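# Close the cushion cover's zipper completely

## Task

Pull the zipper on the cushion cover until the cover is fully closed, from end to end.

## Robot and tools

Robot: two six-joint arms, left_arm and right_arm, each with a parallel two-finger gripper and a wrist camera. Fixed cameras are cam_high and cam_low; the wrist cameras are cam_left_wrist and cam_right_wrist. All images are 672x504.

Frames: the scene frame has its origin on the table top, midway between the nominal arm bases. +x points out over the table, +z is up, and left_arm sits on the +y side. Arm names do not match image sides. Calibrated bases: left_arm at (+0.026, +0.269, 0) m, right_arm at (+0.001, -0.253, 0) m, both close to unrotated. Each arm reports its end_effector_position (metres) and end_effector_quat_wxyz in its own base frame. That point lies between the finger pads, about 1 cm behind the tips. Fingers point along the gripper's +z axis and close along its y axis. Reported hand poses can be off by a few centimetres, more at long reach.

Row layout: every command row has 14 numbers. The first 7 belong to left_arm and the next 7 to right_arm. Each group of 7 gives six joint values in the order wrist pitch (joint4), wrist roll (joint6), elbow (joint3), waist (joint1), shoulder (joint2), wrist yaw (joint5), then the gripper opening. Result lists by joint use this same order.

Joint values are offsets, not poses. They are scaled numbers in [-1, 1] and count from the arm's Joint targets at the start of the action or move. 1.0 equals 2.811 rad for waist and shoulder, 2.53 for elbow, 2.575 for wrist pitch, 8.12 for wrist yaw and 9.528 for wrist roll. Sending 0 for a joint keeps its target. Repeating an offset in a later action moves the joint on again.

Joint ranges (rad): waist -2.880..2.880, shoulder 0.000..3.142, elbow 0.000..3.019, wrist pitch -1.693..1.571, wrist yaw -1.571..1.571, wrist roll -2.094..2.094. An action that would push any joint more than 0.084 rad beyond these is rejected for both arms. A joint clipped at its real end shows "joint sent to its limit".

The opening is an absolute value: +1 is fully open and -1 is closed. To keep a gripper as it is, resend its current command, because 0 means half-open.

Tools:
- execute_actions(actions, cameras): actions is a list of actions. Each action is a list of up to 15 rows, and each row runs for one 1/30 s step. If there are fewer rows, the last one is held to fill 15 steps. An empty list only returns state and images. cameras picks which images come back: omit, null or ["all"] for all, [] for none.
- move(target, speed, blend, opening_speed, blocking, cameras): target is either one 14-number row or a list of up to 15 rows. All rows are offsets from the same starting Joint targets, not from each other. speed is in rad/s for the joint with the farthest to go, 0.01..12.57, default 0.5. blend (rad) rounds the corners of a list of targets. opening_speed (0.2 or more per second on the -1..+1 scale) makes fingers close gradually; use a low value on soft items. blocking=false returns early while the motion goes on. The result adds a "move:" line such as done, off_target, moving, held or fault, and possibly limits=held. Joints move together with no collision avoidance, so grippers travel on curves.
- wait(seconds 0..10): lets time pass while arms hold their commands.
- stop(): brakes a running move.
- zoom_image(camera, region [x0,y0,x1,y1] in pixels, at most 504x504): gives a closer view of the latest image.
- read_manual(section): returns licence text only.
- finished_scene(scene): ends the current scene, given its number. This cannot be undone, so call it only once the zipper is fully shut and stays shut.

Results: Joint positions and Joint velocities come as one block per arm in the joint order above, plus the finger-pad gap (0.094 m when fully open). Joint targets is the base for your next offsets. grip_measured is the measured opening on the command scale and can read a few mm wide. "within noise" means the arm is still. Joint torques include the arm's own weight, and numbers 1 and 3 wrap at ±28 N m. Action-call results also list joint positions at some steps. "joint command not followed" means the clearance check altered that arm's targets. MOTOR HOT warns of overheating. An OVER-TEMPERATURE FAULT drops that arm for 30-60 s.

Motion limits: joint speed is capped, and each target is kept within a set lead of the measured angle. A target that would move the gripper more than 110 mm at once is scaled back. To stop pushing against something, command targets back past the measured positions.

Cautions: do not knock the cushion off the table, and do not leave it off the table. Avoid slamming into things, hard presses, and releasing the pull tab while it is still moving. Never let the arms collide, and never close one gripper on the other's fingers. Don't keep an arm stretched out or straining for long, since motors heat up. Grippers squeeze with roughly 50-64 N per pad, so close slowly on fabric and the zipper pull. Brief outside pushes on loose objects may occur.

Each tool is called as name(argument=value, ...), one argument or row to a line, values as JSON.

## Session

execute_actions(
  actions=[],
)

Scene clock: 0.00 s.
left_arm: end_effector_position=(+0.3443, +0.3823, +0.2164) grip_measured=+1.000 end_effector_quat_wxyz=(-0.382, +0.747, -0.531, -0.119) | right_arm: end_effector_position=(+0.1890, +0.1567, +0.1593) grip_measured=+1.000 end_effector_quat_wxyz=(+0.175, -0.283, +0.943, -0.010)
Joint names: [wrist pitch, wrist roll, elbow, waist, shoulder, wrist yaw]
Joint positions: left_arm=[-0.489 -1.039 0.979 0.711 1.316 -0.389 0.094] | right_arm=[-1.146 0.218 0.63 0.83 0.758 0.195 0.094]
Joint velocities: within noise
Joint torques (N m): no reading
Motor temperatures (°C): left_arm=[22 27 23 26 26 21 24] | right_arm=[21 21 22 24 22 23 19]
Heat: left arm: hottest wrist roll 27 °C; right arm: hottest waist 24 °C.
Joint targets: left_arm=[-0.485 -1.039 1.003 0.711 1.316 -0.389] | right_arm=[-1.145 0.218 0.653 0.830 0.758 0.195]
Tool commands: left_gripper/opening=+1.0 right_gripper/opening=+1.0

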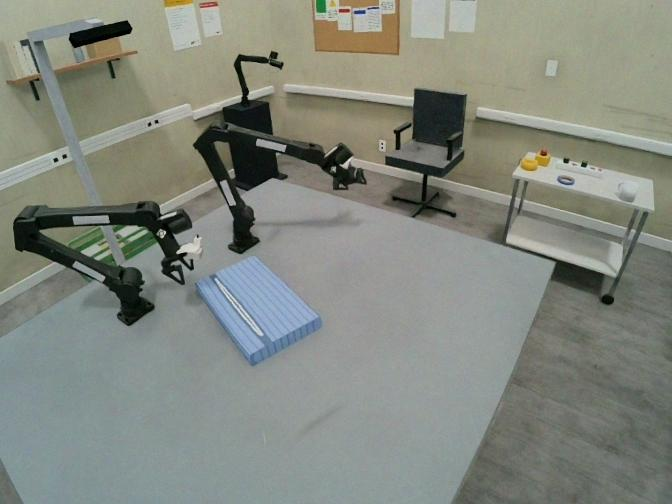

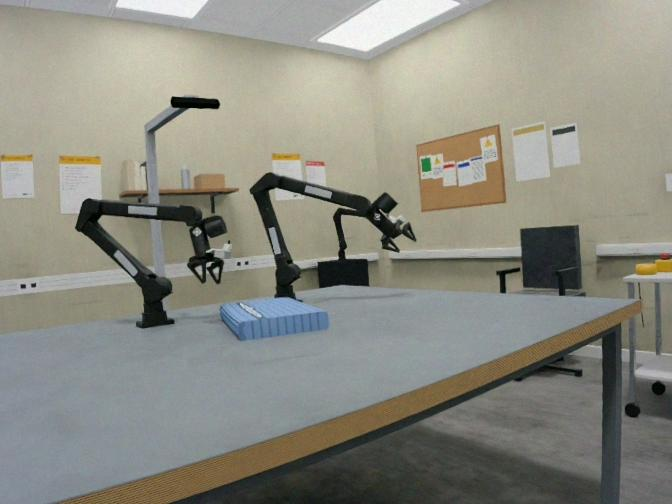

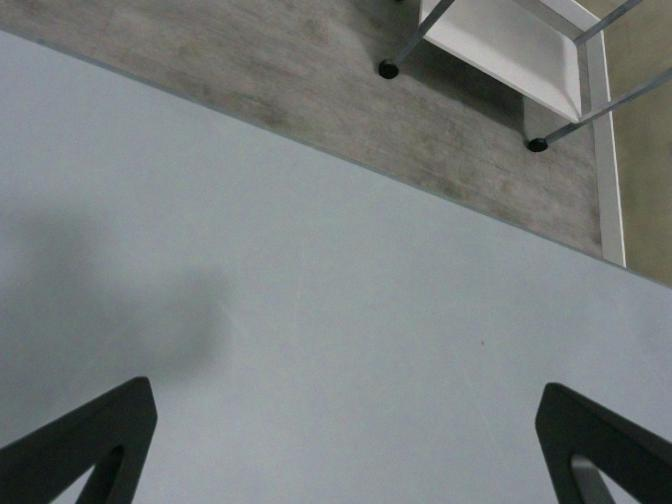

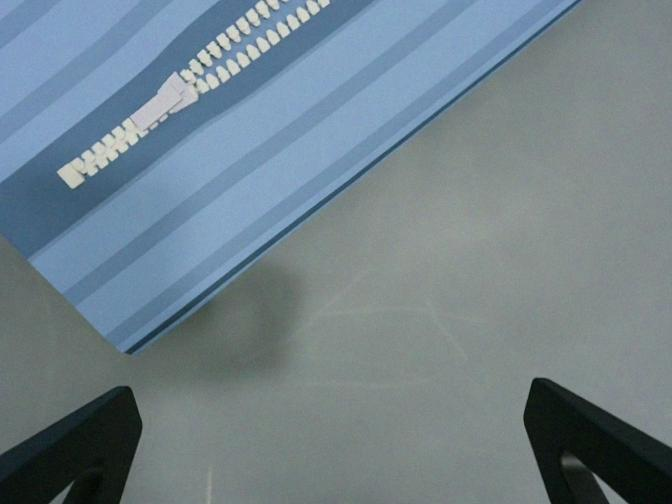

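zoom_image(
  camera="cam_high",
  region=[180, 240, 340, 370],
)

zoom_image(
  camera="cam_low",
  region=[180, 220, 350, 350],
)

zoom_image(
  camera="cam_right_wrist",
  region=[0, 0, 400, 300],
)

Scaled by 3.150.

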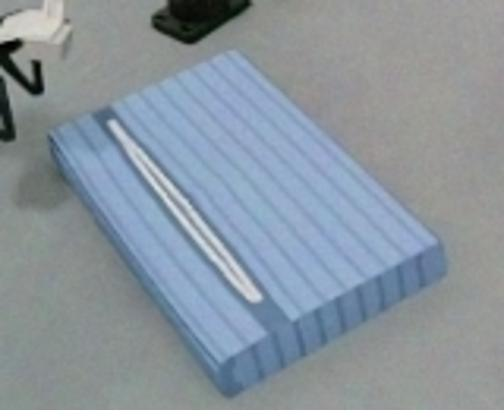

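Scaled by 2.965.

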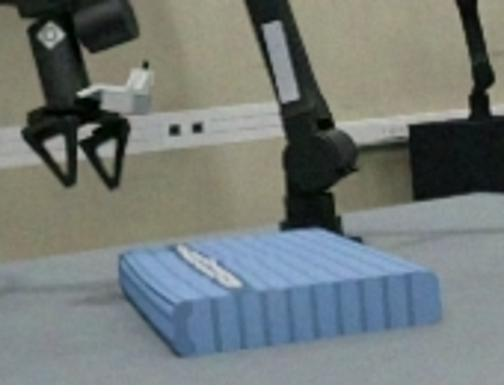

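Scaled by 1.260.

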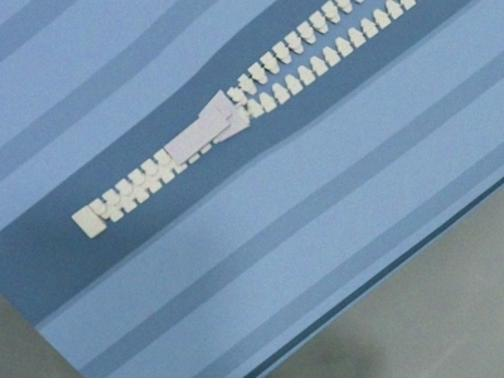

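move(
  target=[0,0,0,0,0,0,1,-0.1146,0.0810,0.237,-0.0914,0.2227,-0.024,1],
  speed=0.8,
)

Scene clock: 7.40 s.
left_arm: end_effector_position=(+0.3443, +0.3823, +0.2164) grip_measured=+1.000 end_effector_quat_wxyz=(-0.382, +0.747, -0.531, -0.119) | right_arm: end_effector_position=(+0.3209, +0.2110, +0.2064) grip_measured=+1.000 end_effector_quat_wxyz=(-0.008, +0.195, +0.981, -0.010)
Joint names: [wrist pitch, wrist roll, elbow, waist, shoulder, wrist yaw]
Joint positions: left_arm=[-0.489 -1.039 0.979 0.711 1.316 -0.389 0.094] | right_arm=[-1.431 0.977 1.206 0.584 1.372 0.003 0.094]
Joint velocities: within noise
Joint torques (N m): left_arm=[2.25 -0.14 10.32 -0.26 -12.45 -0.21] | right_arm=[0.14 0.13 11.92 -2.96 -10.29 -0.09]
Motor temperatures (°C): left_arm=[22 27 24 26 27 21 24] | right_arm=[21 21 23 24 22 23 19]
Heat: left arm: hottest shoulder 27 °C; right arm: hottest waist 24 °C.
Joint targets: left_arm=[-0.485 -1.039 1.003 0.711 1.316 -0.389] | right_arm=[-1.440 0.990 1.252 0.573 1.385 0.000]
move: off_target (right_arm); right_arm: the elbow is farthest, 0.046 rad from its target

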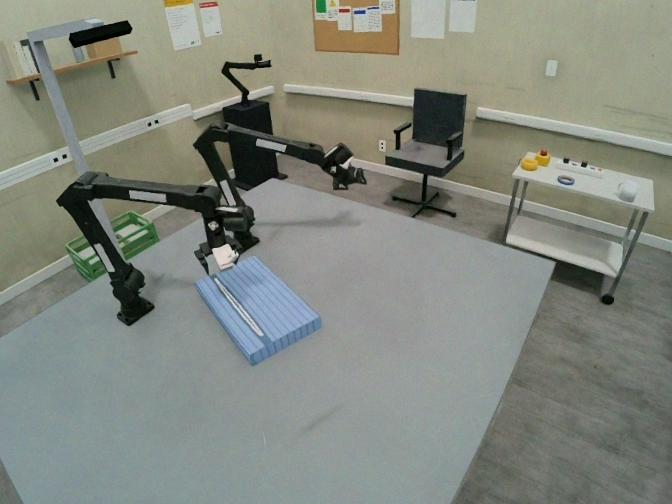

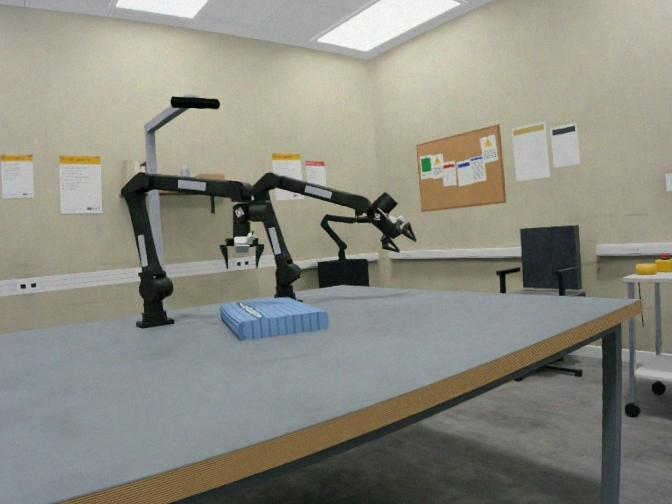

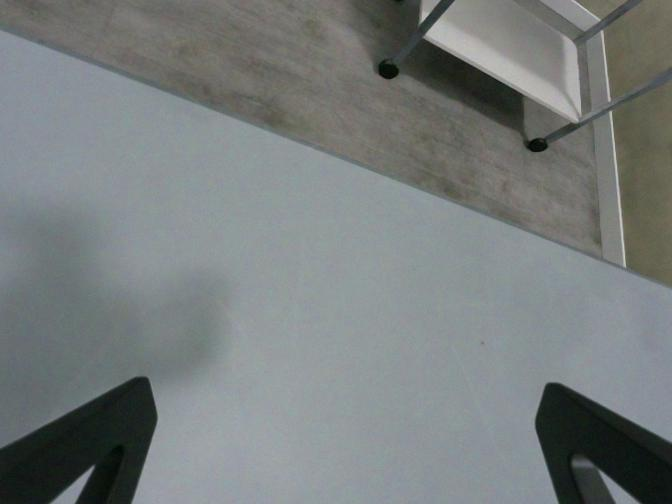

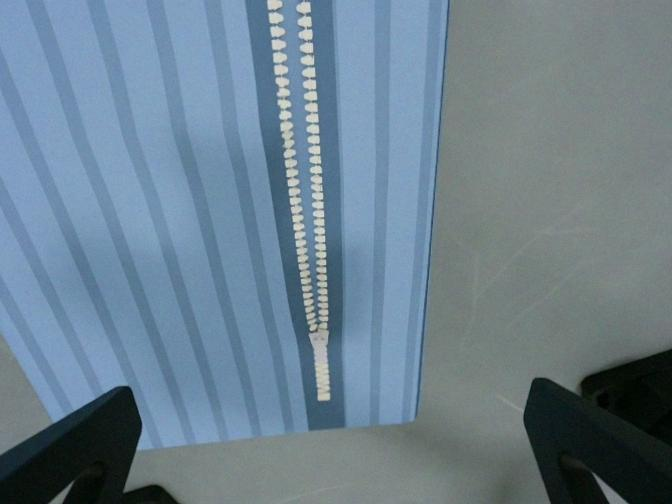

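move(
  target=[0,0,0,0,0,0,1,0.0897,0.0213,-0.1051,0.0886,-0.0217,0,-0.3],
  speed=0.6,
  cameras=["cam_right_wrist"],
)

zoom_image(
  camera="cam_right_wrist",
  region=[220, 250, 450, 500],
)

Scene clock: 12.53 s.
left_arm: end_effector_position=(+0.3443, +0.3823, +0.2164) grip_measured=+1.000 end_effector_quat_wxyz=(-0.382, +0.747, -0.531, -0.119) | right_arm: end_effector_position=(+0.2477, +0.2613, +0.1383) grip_measured=-0.299 end_effector_quat_wxyz=(+0.001, +0.182, +0.983, +0.001)
Joint names: [wrist pitch, wrist roll, elbow, waist, shoulder, wrist yaw]
Joint positions: left_arm=[-0.489 -1.039 0.979 0.711 1.316 -0.389 0.094] | right_arm=[-1.219 1.18 0.989 0.814 1.338 0.001 0.033]
Joint velocities: within noise
Joint torques (N m): left_arm=[2.17 -0.13 10.36 -0.32 -12.28 -0.2] | right_arm=[1.01 0.15 7.82 -1.38 -11.34 -0.03]
Motor temperatures (°C): left_arm=[22 27 24 26 27 21 24] | right_arm=[21 21 23 24 22 23 19]
Heat: left arm: hottest shoulder 27 °C; right arm: hottest waist 24 °C.
Joint targets: left_arm=[-0.485 -1.039 1.003 0.711 1.316 -0.389] | right_arm=[-1.209 1.193 0.987 0.823 1.324 0.000]
move: done
Images, in order (width x height): cam_right_wrist 672x504.

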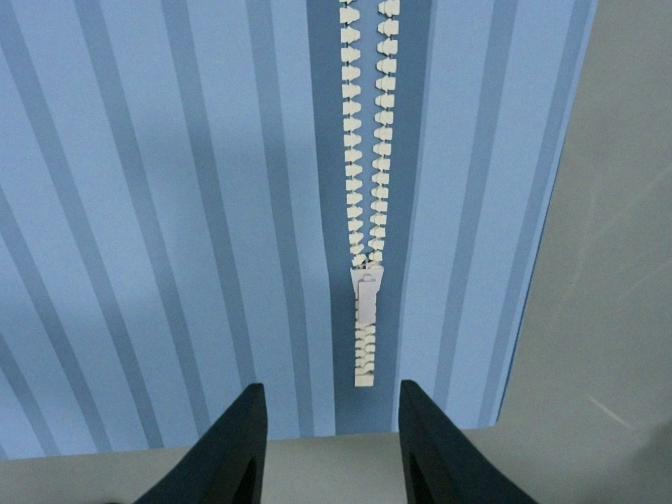

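Scaled by 2.016.

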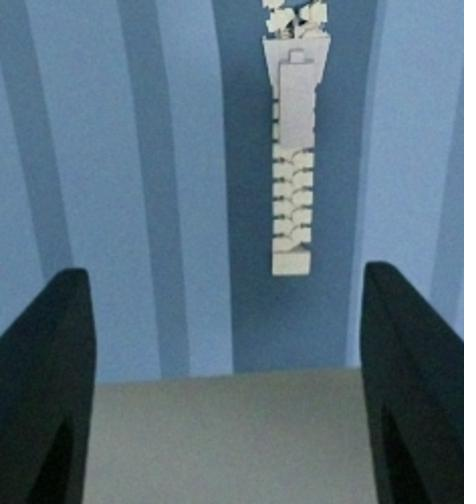

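move(
  target=[0,0,0,0,0,0,1,0.0550,0.0013,-0.0470,0.006,0.0135,0,-0.3],
  speed=0.3,
  cameras=["cam_right_wrist","cam_low"],
)

zoom_image(
  camera="cam_right_wrist",
  region=[220, 250, 450, 500],
)

zoom_image(
  camera="cam_low",
  region=[180, 220, 350, 350],
)

Scene clock: 15.27 s.
left_arm: end_effector_position=(+0.3443, +0.3823, +0.2164) grip_measured=+1.000 end_effector_quat_wxyz=(-0.382, +0.747, -0.531, -0.119) | right_arm: end_effector_position=(+0.2361, +0.2551, +0.0946) grip_measured=-0.299 end_effector_quat_wxyz=(+0.005, +0.183, +0.983, +0.008)
Joint names: [wrist pitch, wrist roll, elbow, waist, shoulder, wrist yaw]
Joint positions: left_arm=[-0.489 -1.039 0.979 0.711 1.316 -0.389 0.094] | right_arm=[-1.078 1.193 0.871 0.826 1.345 0.001 0.033]
Joint velocities: within noise
Joint torques (N m): left_arm=[2.24 -0.14 10.36 -0.21 -12.28 -0.21] | right_arm=[1.05 0.15 7.27 -1.26 -8.12 -0.01]
Motor temperatures (°C): left_arm=[22 27 24 26 27 20 24] | right_arm=[21 21 23 24 22 23 19]
Heat: left arm: hottest shoulder 27 °C; right arm: hottest waist 24 °C.
Joint targets: left_arm=[-0.485 -1.039 1.003 0.711 1.316 -0.389] | right_arm=[-1.067 1.205 0.868 0.839 1.362 0.000]
move: done
Images, in order (width x height): cam_low 672x504, cam_right_wrist 672x504.

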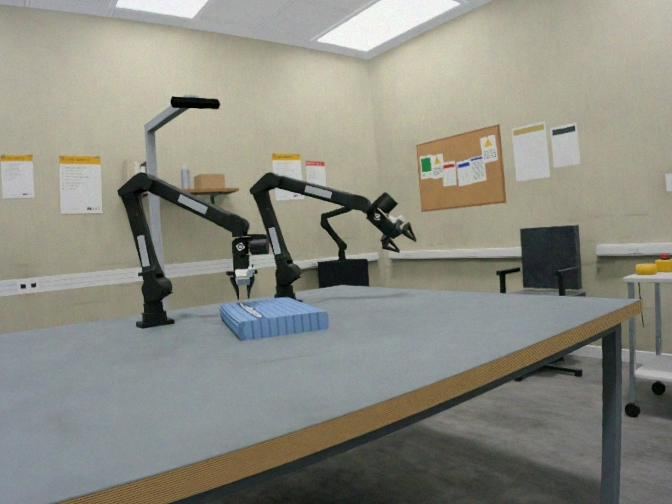

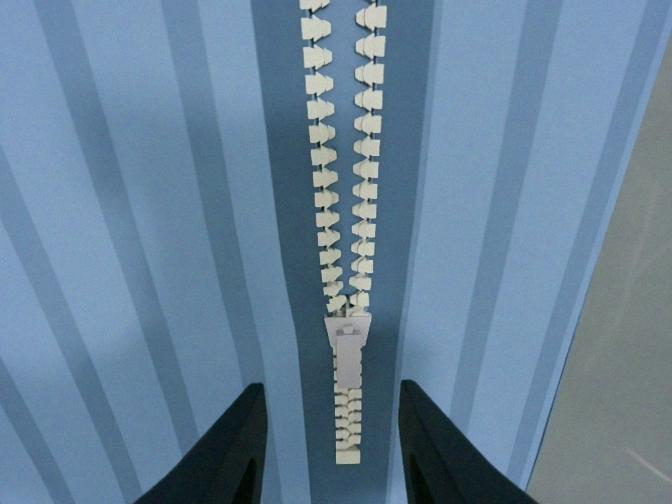

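Scaled by 2.016.

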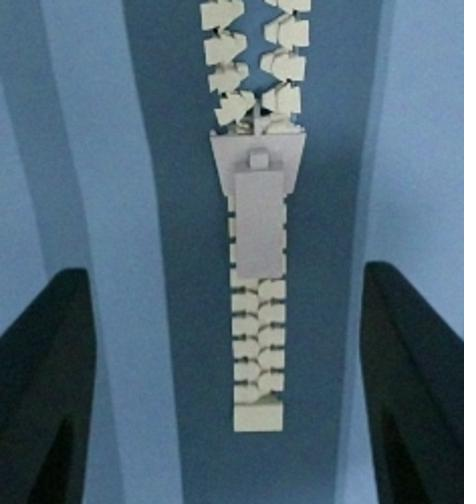

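Scaled by 2.965.

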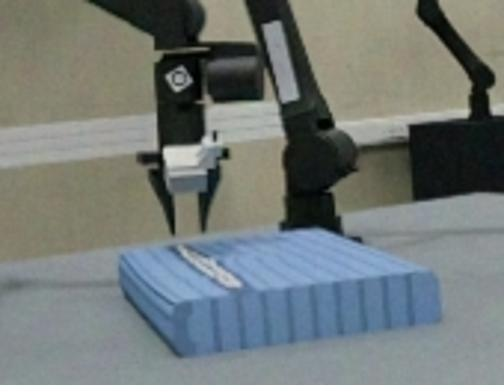

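move(
  target=[0,0,0,0,0,0,1,0.0171,0.0003,-0.0121,0.0028,0.0095,0,-0.5],
  speed=0.15,
  opening_speed=0.3,
  cameras=["cam_right_wrist","cam_low"],
)

zoom_image(
  camera="cam_right_wrist",
  region=[220, 250, 450, 500],
)

zoom_image(
  camera="cam_low",
  region=[200, 240, 300, 340],
)

Scene clock: 18.43 s.
left_arm: end_effector_position=(+0.3443, +0.3823, +0.2164) grip_measured=+1.000 end_effector_quat_wxyz=(-0.382, +0.747, -0.531, -0.119) | right_arm: end_effector_position=(+0.2319, +0.2544, +0.0760) grip_measured=-0.498 end_effector_quat_wxyz=(+0.002, +0.180, +0.984, +0.002)
Joint names: [wrist pitch, wrist roll, elbow, waist, shoulder, wrist yaw]
Joint positions: left_arm=[-0.489 -1.039 0.979 0.711 1.316 -0.389 0.094] | right_arm=[-1.034 1.196 0.84 0.834 1.371 0.001 0.024]
Joint velocities: within noise
Joint torques (N m): left_arm=[2.28 -0.13 10.33 -0.38 -12.34 -0.21] | right_arm=[0.98 0.13 7.05 -1.14 -8.41 0.01]
Motor temperatures (°C): left_arm=[22 27 25 26 27 20 24] | right_arm=[21 21 23 24 22 23 19]
Heat: left arm: hottest shoulder 27 °C; right arm: hottest waist 24 °C.
Joint targets: left_arm=[-0.485 -1.039 1.003 0.711 1.316 -0.389] | right_arm=[-1.023 1.208 0.837 0.847 1.388 0.000]
move: done
Images, in order (width x height): cam_low 672x504, cam_right_wrist 672x504.

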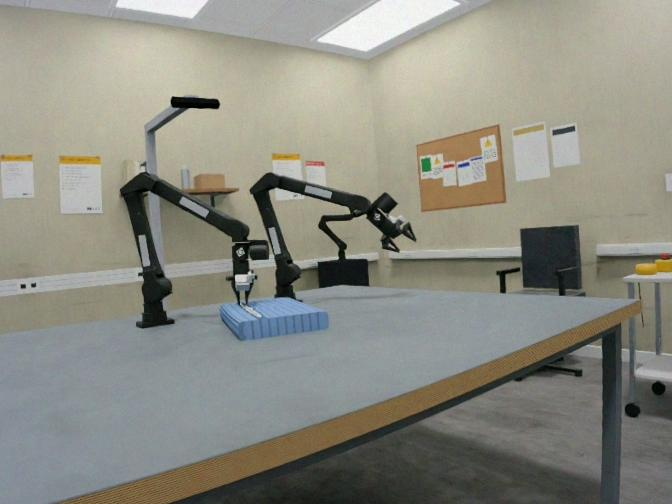

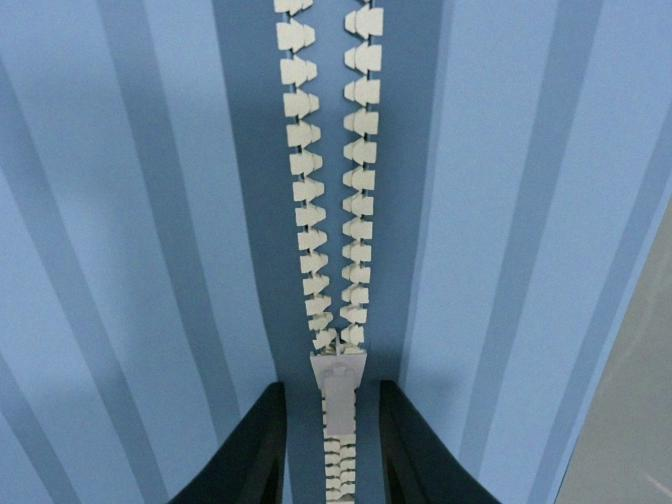

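Scaled by 2.016.

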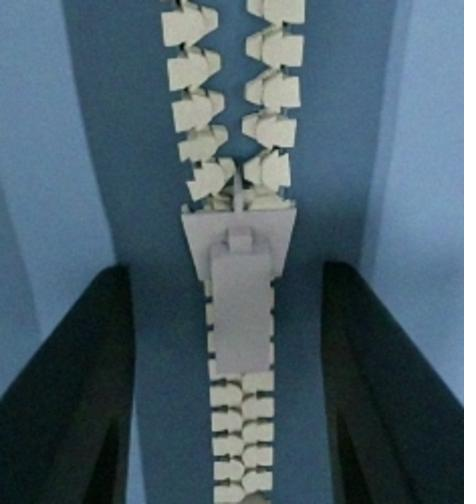

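Scaled by 5.040.

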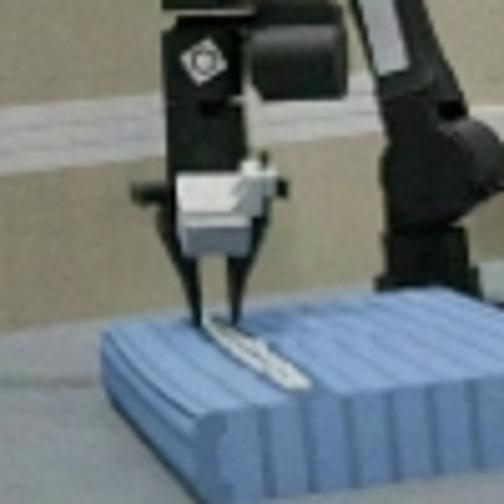

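move(
  target=[0,0,0,0,0,0,1,0.0054,0,-0.0036,0,0.0050,0,-0.5],
  speed=0.1,
  cameras=["cam_right_wrist","cam_low"],
)

zoom_image(
  camera="cam_right_wrist",
  region=[220, 250, 450, 500],
)

zoom_image(
  camera="cam_low",
  region=[200, 240, 300, 340],
)

Scene clock: 20.57 s.
left_arm: end_effector_position=(+0.3443, +0.3823, +0.2164) grip_measured=+1.000 end_effector_quat_wxyz=(-0.382, +0.747, -0.531, -0.119) | right_arm: end_effector_position=(+0.2323, +0.2549, +0.0723) grip_measured=-0.498 end_effector_quat_wxyz=(+0.002, +0.180, +0.984, +0.003)
Joint names: [wrist pitch, wrist roll, elbow, waist, shoulder, wrist yaw]
Joint positions: left_arm=[-0.489 -1.039 0.979 0.711 1.316 -0.389 0.094] | right_arm=[-1.021 1.197 0.836 0.834 1.378 0.001 0.024]
Joint velocities: within noise
Joint torques (N m): left_arm=[2.24 -0.14 10.36 -0.26 -12.28 -0.22] | right_arm=[1.09 0.13 6.69 -0.97 -7.65 -0.01]
Motor temperatures (°C): left_arm=[22 26 25 26 27 20 24] | right_arm=[21 21 23 24 22 23 19]
Heat: left arm: hottest shoulder 27 °C; right arm: hottest waist 24 °C.
Joint targets: left_arm=[-0.485 -1.039 1.003 0.711 1.316 -0.389] | right_arm=[-1.009 1.208 0.828 0.847 1.402 0.000]
move: done
Images, in order (width x height): cam_low 672x504, cam_right_wrist 672x504.

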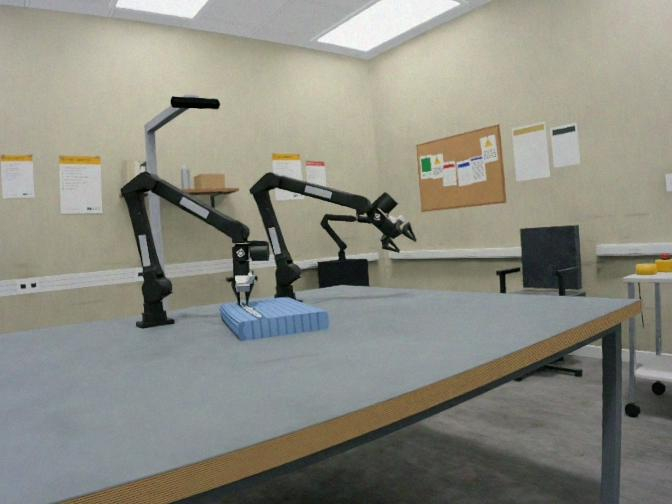

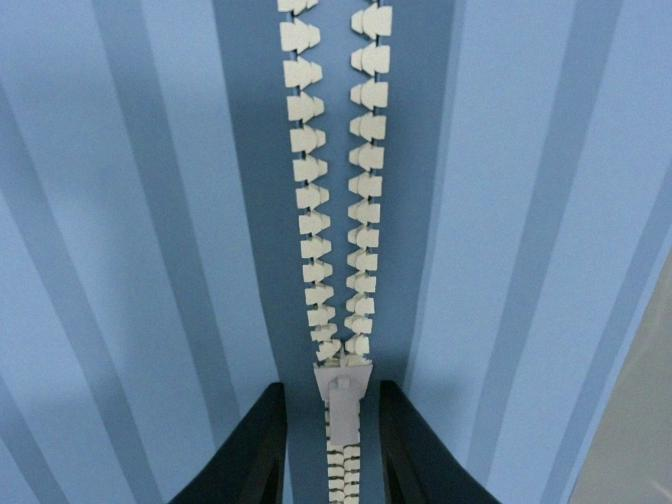

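Scaled by 2.016.

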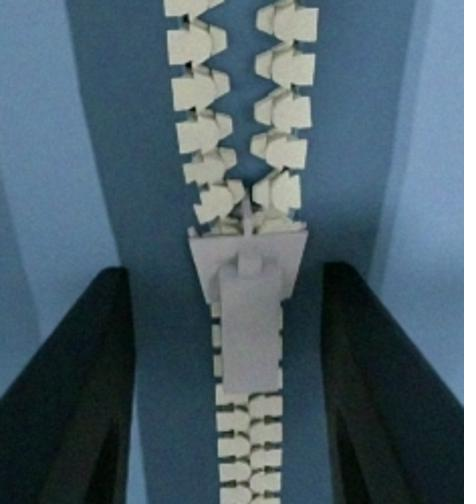

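Scaled by 5.040.

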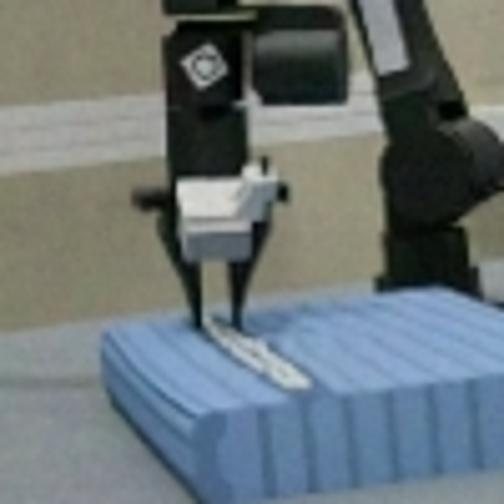

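move(
  target=[0,0,0,0,0,0,1,0.0050,0,-0.0020,-0.0020,0.0050,0,-0.5],
  speed=0.1,
  cameras=["cam_right_wrist","cam_low"],
)

zoom_image(
  camera="cam_right_wrist",
  region=[220, 250, 450, 500],
)

zoom_image(
  camera="cam_low",
  region=[200, 240, 300, 340],
)

Scene clock: 21.83 s.
left_arm: end_effector_position=(+0.3443, +0.3823, +0.2164) grip_measured=+1.000 end_effector_quat_wxyz=(-0.382, +0.747, -0.531, -0.119) | right_arm: end_effector_position=(+0.2328, +0.2555, +0.0714) grip_measured=-0.499 end_effector_quat_wxyz=(+0.003, +0.180, +0.984, +0.003)
Joint names: [wrist pitch, wrist roll, elbow, waist, shoulder, wrist yaw]
Joint positions: left_arm=[-0.489 -1.039 0.979 0.711 1.316 -0.389 0.094] | right_arm=[-1.017 1.197 0.836 0.834 1.381 0.001 0.024]
Joint velocities: within noise
Joint torques (N m): left_arm=[2.19 -0.14 10.32 -0.09 -12.22 -0.21] | right_arm=[1.52 0.12 6.23 -1.32 -6.77 0.01]
Motor temperatures (°C): left_arm=[22 26 25 26 27 20 24] | right_arm=[21 21 24 24 22 23 19]
Heat: left arm: hottest shoulder 27 °C; right arm: hottest waist 24 °C.
Joint targets: left_arm=[-0.485 -1.039 1.003 0.711 1.316 -0.389] | right_arm=[-0.997 1.208 0.823 0.841 1.416 0.000]
move: done
Images, in order (width x height): cam_low 672x504, cam_right_wrist 672x504.

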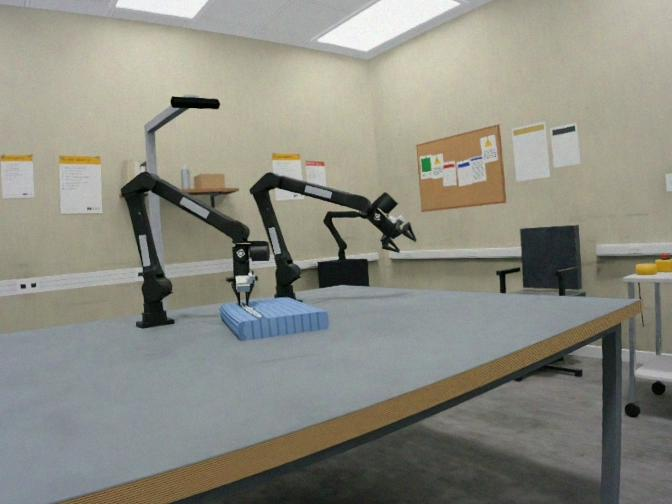

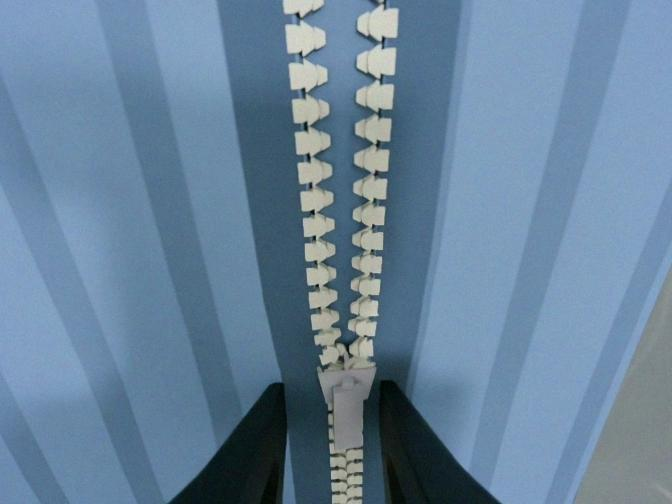

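Scaled by 2.016.

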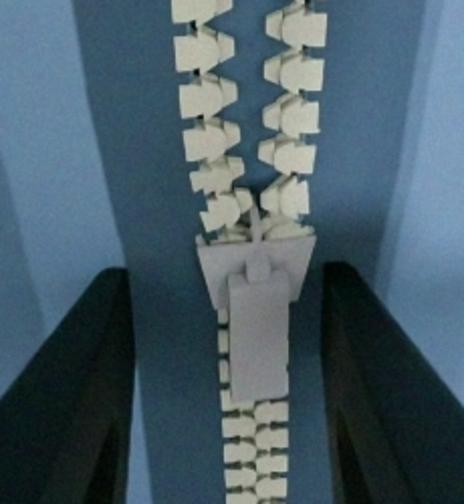

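Scaled by 5.040.

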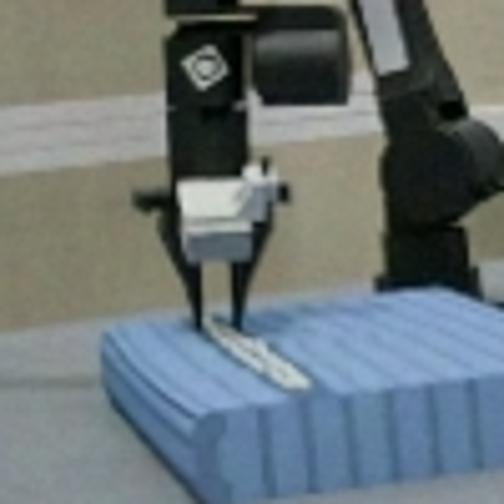

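move(
  target=[0,0,0,0,0,0,1,-0.003,0,0.0012,-0.0055,-0.0036,0,-0.5],
  speed=0.1,
  cameras=["cam_right_wrist"],
)

zoom_image(
  camera="cam_right_wrist",
  region=[220, 250, 450, 500],
)

Scene clock: 23.23 s.
left_arm: end_effector_position=(+0.3443, +0.3823, +0.2164) grip_measured=+1.000 end_effector_quat_wxyz=(-0.382, +0.747, -0.531, -0.119) | right_arm: end_effector_position=(+0.2329, +0.2556, +0.0714) grip_measured=-0.499 end_effector_quat_wxyz=(+0.003, +0.180, +0.984, +0.004)
Joint names: [wrist pitch, wrist roll, elbow, waist, shoulder, wrist yaw]
Joint positions: left_arm=[-0.489 -1.039 0.979 0.711 1.316 -0.389 0.094] | right_arm=[-1.017 1.197 0.836 0.834 1.381 0.001 0.024]
Joint velocities: within noise
Joint torques (N m): left_arm=[2.22 -0.15 10.35 -0.38 -12.34 -0.19] | right_arm=[1.11 0.13 6.5 -2.55 -7.77 0]
Motor temperatures (°C): left_arm=[22 26 25 26 27 20 24] | right_arm=[21 21 24 24 22 23 19]
Heat: left arm: hottest shoulder 27 °C; right arm: hottest waist 24 °C.
Joint targets: left_arm=[-0.485 -1.039 1.003 0.711 1.316 -0.389] | right_arm=[-1.004 1.208 0.826 0.826 1.406 0.000]
move: done
Images, in order (width x height): cam_right_wrist 672x504.

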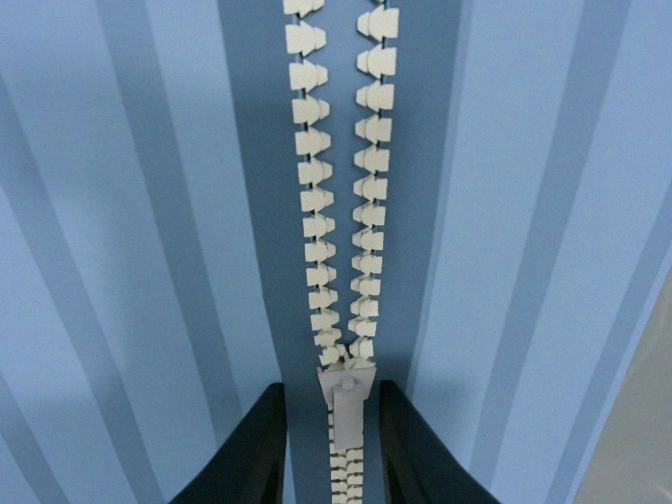

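Scaled by 2.016.

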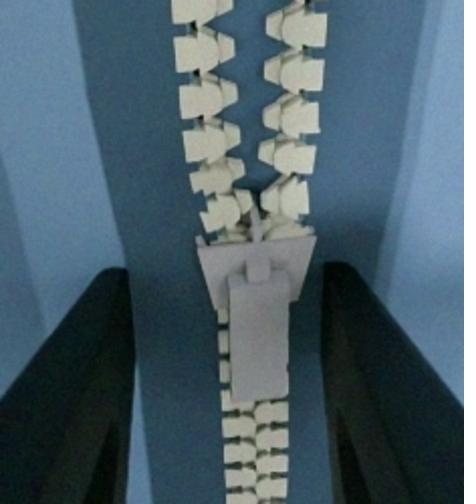

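move(
  target=[0,0,0,0,0,0,1,0,0,0,0,0,0,-1],
  speed=0.1,
  opening_speed=0.25,
  cameras=["cam_right_wrist","cam_high"],
)

zoom_image(
  camera="cam_right_wrist",
  region=[220, 250, 450, 500],
)

Scene clock: 25.83 s.
left_arm: end_effector_position=(+0.3443, +0.3823, +0.2164) grip_measured=+1.000 end_effector_quat_wxyz=(-0.382, +0.747, -0.531, -0.119) | right_arm: end_effector_position=(+0.2331, +0.2558, +0.0714) grip_measured=-0.854 end_effector_quat_wxyz=(+0.003, +0.181, +0.983, +0.004)
Joint names: [wrist pitch, wrist roll, elbow, waist, shoulder, wrist yaw]
Joint positions: left_arm=[-0.489 -1.039 0.979 0.711 1.316 -0.389 0.094] | right_arm=[-1.016 1.198 0.836 0.834 1.381 0.001 0.007]
Joint velocities: within noise
Joint torques (N m): left_arm=[2.25 -0.12 10.39 -0.21 -12.34 -0.21] | right_arm=[1.05 0.12 6.52 -2.55 -7.71 -0.01]
Motor temperatures (°C): left_arm=[22 26 25 26 27 20 24] | right_arm=[21 21 24 24 22 23 19]
Heat: left arm: hottest shoulder 27 °C; right arm: hottest waist 24 °C.
Joint targets: left_arm=[-0.485 -1.039 1.003 0.711 1.316 -0.389] | right_arm=[-1.004 1.208 0.826 0.826 1.406 0.000]
move: done
Images, in order (width x height): cam_high 672x504, cam_right_wrist 672x504.

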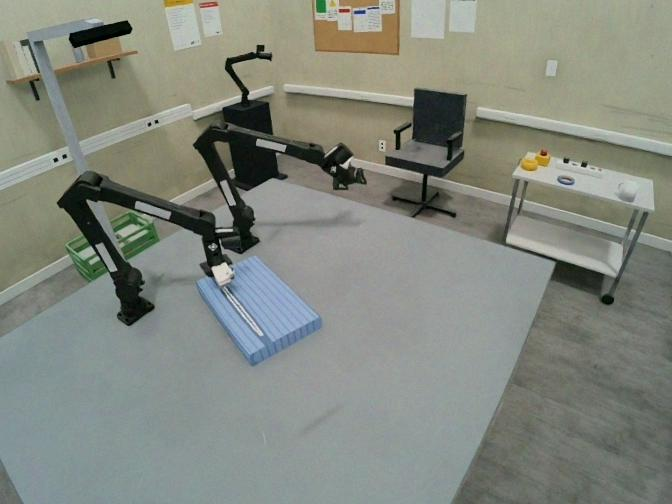

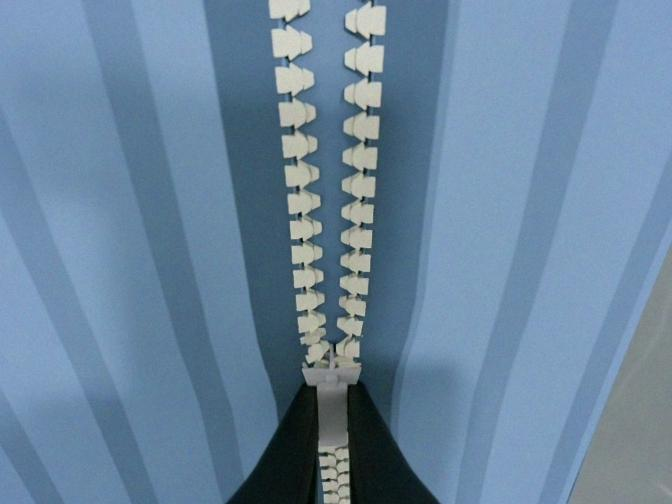

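Scaled by 2.016.

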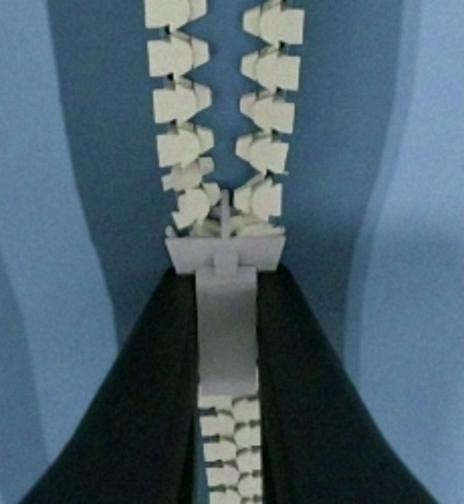

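move(
  target=[0,0,0,0,0,0,1,-0.0078,-0.0085,0.0312,-0.0206,0.0050,0,-1],
  speed=0.08,
  cameras=["cam_right_wrist","cam_high"],
)

zoom_image(
  camera="cam_high",
  region=[180, 240, 340, 370],
)

Scene clock: 28.47 s.
left_arm: end_effector_position=(+0.3443, +0.3823, +0.2164) grip_measured=+1.000 end_effector_quat_wxyz=(-0.382, +0.747, -0.531, -0.119) | right_arm: end_effector_position=(+0.2526, +0.2515, +0.0737) grip_measured=-0.856 end_effector_quat_wxyz=(+0.003, +0.177, +0.984, +0.007)
Joint names: [wrist pitch, wrist roll, elbow, waist, shoulder, wrist yaw]
Joint positions: left_arm=[-0.489 -1.039 0.979 0.711 1.316 -0.389 0.094] | right_arm=[-1.017 1.139 0.863 0.783 1.401 -0.004 0.007]
Joint velocities: within noise
Joint torques (N m): left_arm=[2.26 -0.15 10.3 -0.21 -12.28 -0.22] | right_arm=[0.25 -0.11 10.59 -3.37 -8.47 0.16]
Motor temperatures (°C): left_arm=[22 26 25 26 27 20 24] | right_arm=[21 21 24 24 22 23 19]
Heat: left arm: hottest shoulder 27 °C; right arm: hottest waist 24 °C.
Joint targets: left_arm=[-0.485 -1.039 1.003 0.711 1.316 -0.389] | right_arm=[-1.024 1.127 0.905 0.768 1.420 0.000]
move: off_target (right_arm); right_arm: the elbow is farthest, 0.042 rad from its target
Images, in order (width x height): cam_high 672x504, cam_right_wrist 672x504.

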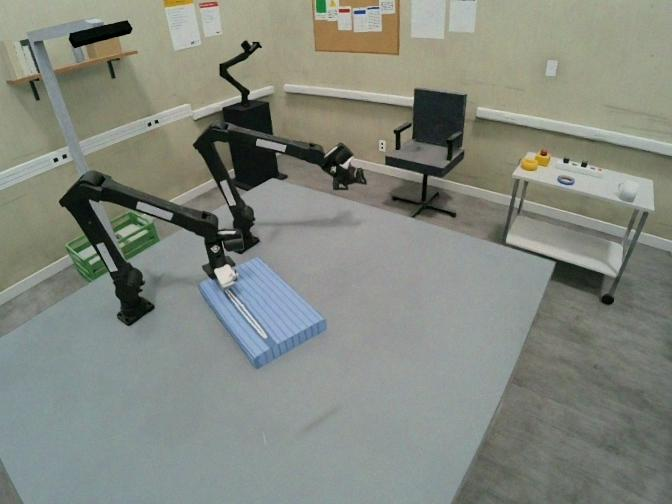

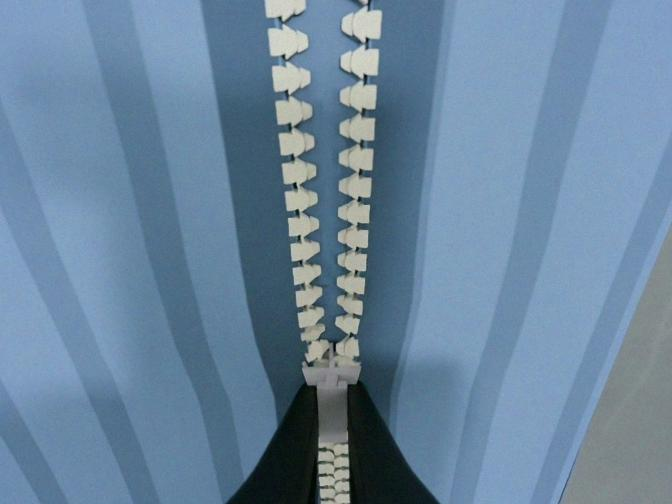

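Scaled by 3.150.

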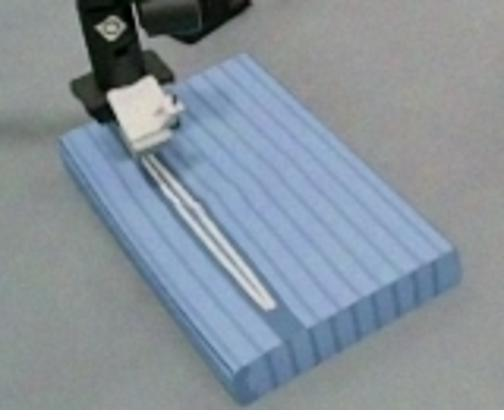

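move(
  target=[-0.2971,-0.0702,0.0146,-0.4091,0.0103,0.0479,1,0,0,0,0,0,0,-1],
  speed=0.7,
)

Scene clock: 31.57 s.
left_arm: end_effector_position=(+0.3799, -0.0720, +0.1434) grip_measured=+1.000 end_effector_quat_wxyz=(+0.069, -0.614, +0.786, -0.030) | right_arm: end_effector_position=(+0.2526, +0.2515, +0.0737) grip_measured=-0.857 end_effector_quat_wxyz=(+0.003, +0.177, +0.984, +0.007)
Joint names: [wrist pitch, wrist roll, elbow, waist, shoulder, wrist yaw]
Joint positions: left_arm=[-1.095 -1.538 0.979 -0.216 1.319 -0.068 0.094] | right_arm=[-1.017 1.139 0.863 0.783 1.401 -0.004 0.007]
Joint velocities: left_arm=[-0.471 -0.418 -0.007 -0.689 0.015 0.212 0] | right_arm=[within noise]
Joint torques (N m): left_arm=[0.46 -0.29 12.05 -1.03 -9.64 0.05] | right_arm=[0.34 -0.13 10.58 -3.14 -8.59 0.14]
Motor temperatures (°C): left_arm=[22 26 25 26 27 20 23] | right_arm=[21 21 24 24 22 23 19]
Heat: left arm: hottest shoulder 27 °C; right arm: hottest waist 24 °C.
Joint targets: left_arm=[-1.175 -1.643 1.036 -0.326 1.342 -0.038] | right_arm=[-1.024 1.127 0.905 0.768 1.420 0.000]
move: unfinished (the simulator was too slow to fit another step into this call; the move has ended); left_arm: the waist is farthest, 0.223 rad from its target; right_arm: the elbow is farthest, 0.042 rad from its target

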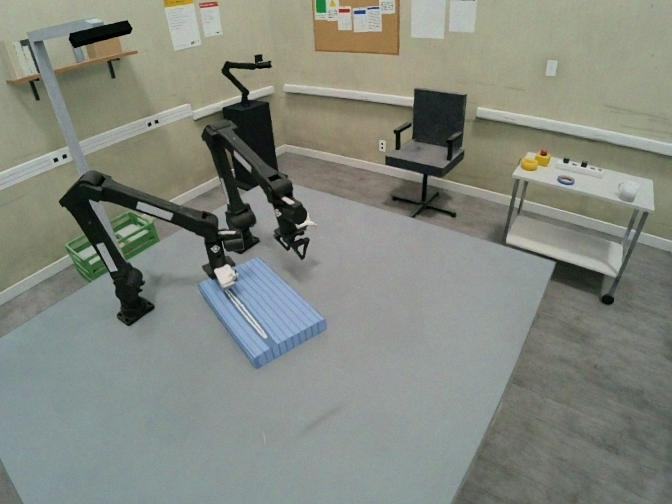

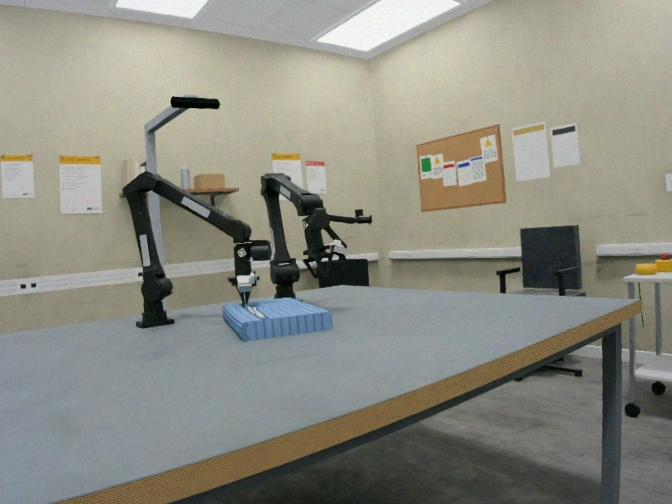

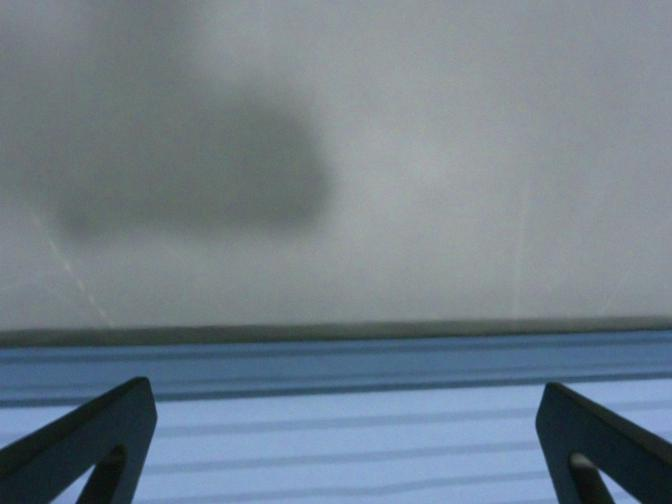

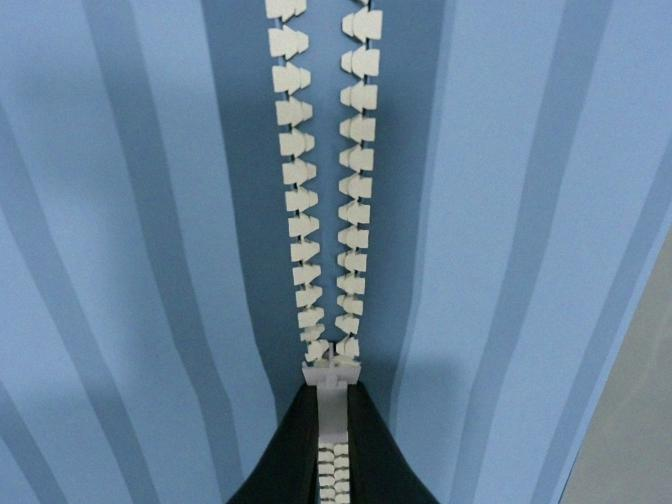

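move(
  target=[-0.0291,-0.0068,0.0174,-0.0402,0.001,0.0047,1,0,0,0,0,0,0,-1],
  speed=0.4,
  cameras=["cam_left_wrist","cam_high"],
)

zoom_image(
  camera="cam_high",
  region=[180, 160, 340, 370],
)

Scene clock: 33.03 s.
left_arm: end_effector_position=(+0.3432, -0.1350, +0.1497) grip_measured=+1.000 end_effector_quat_wxyz=(+0.018, -0.597, +0.802, -0.014) | right_arm: end_effector_position=(+0.2526, +0.2515, +0.0737) grip_measured=-0.857 end_effector_quat_wxyz=(+0.003, +0.177, +0.984, +0.007)
Joint names: [wrist pitch, wrist roll, elbow, waist, shoulder, wrist yaw]
Joint positions: left_arm=[-1.21 -1.659 1.007 -0.381 1.324 -0.016 0.094] | right_arm=[-1.017 1.139 0.863 0.783 1.401 -0.004 0.007]
Joint velocities: within noise
Joint torques (N m): left_arm=[1.09 -0.11 7.28 0.32 -11.16 -0.12] | right_arm=[0.2 -0.09 10.54 -3.43 -8.53 0.17]
Motor temperatures (°C): left_arm=[22 26 26 26 27 20 23] | right_arm=[21 21 25 24 22 23 19]
Heat: left arm: hottest shoulder 27 °C; right arm: hottest elbow 25 °C.
Joint targets: left_arm=[-1.205 -1.655 1.003 -0.370 1.324 -0.018] | right_arm=[-1.024 1.127 0.905 0.768 1.420 0.000]
move: held (left_arm; a check stopped the path), off_target (right_arm); limits=held; left_arm: the elbow is farthest, 0.073 rad from its target; right_arm: the elbow is farthest, 0.042 rad from its target
joint command not followed: on one or more control steps a check withheld the commanded joint targets of the left arm, and it was not sent them on those steps.
cause: the commanded joint targets, or the way to them, would bring a part of the robot too close to another arm (this arm's fingers and the right arm's wrist (the part past the wrist pitch), at the place that arm is still heading or pushing toward).
Images, in order (width x height): cam_high 672x504, cam_left_wrist 672x504.

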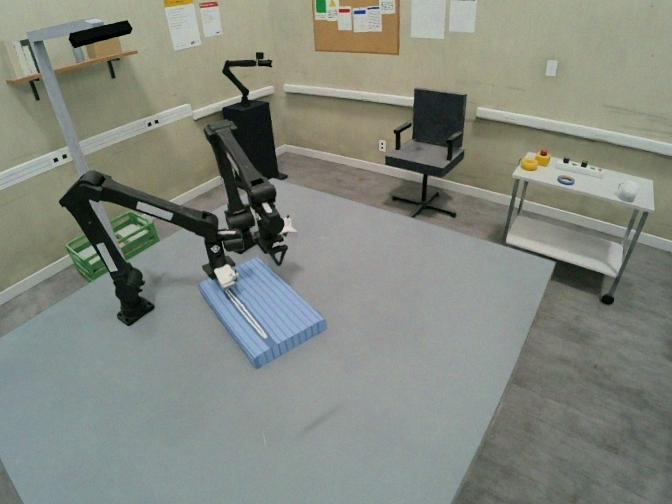

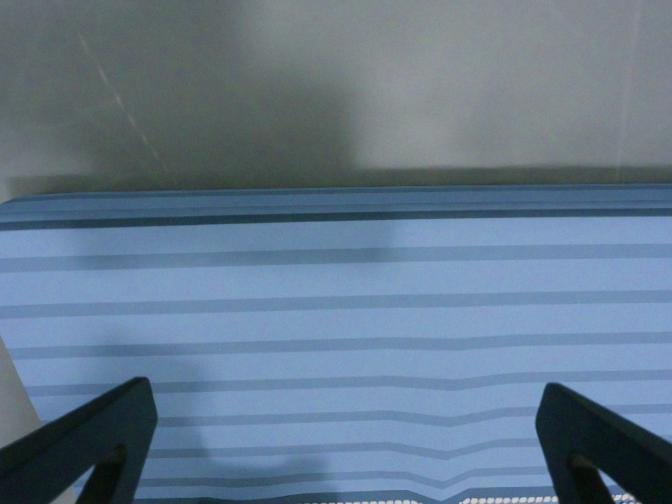

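Scaled by 2.400.

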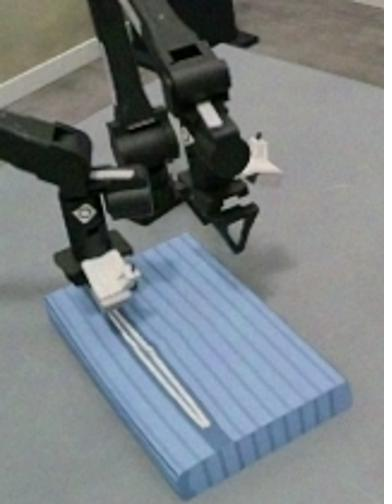

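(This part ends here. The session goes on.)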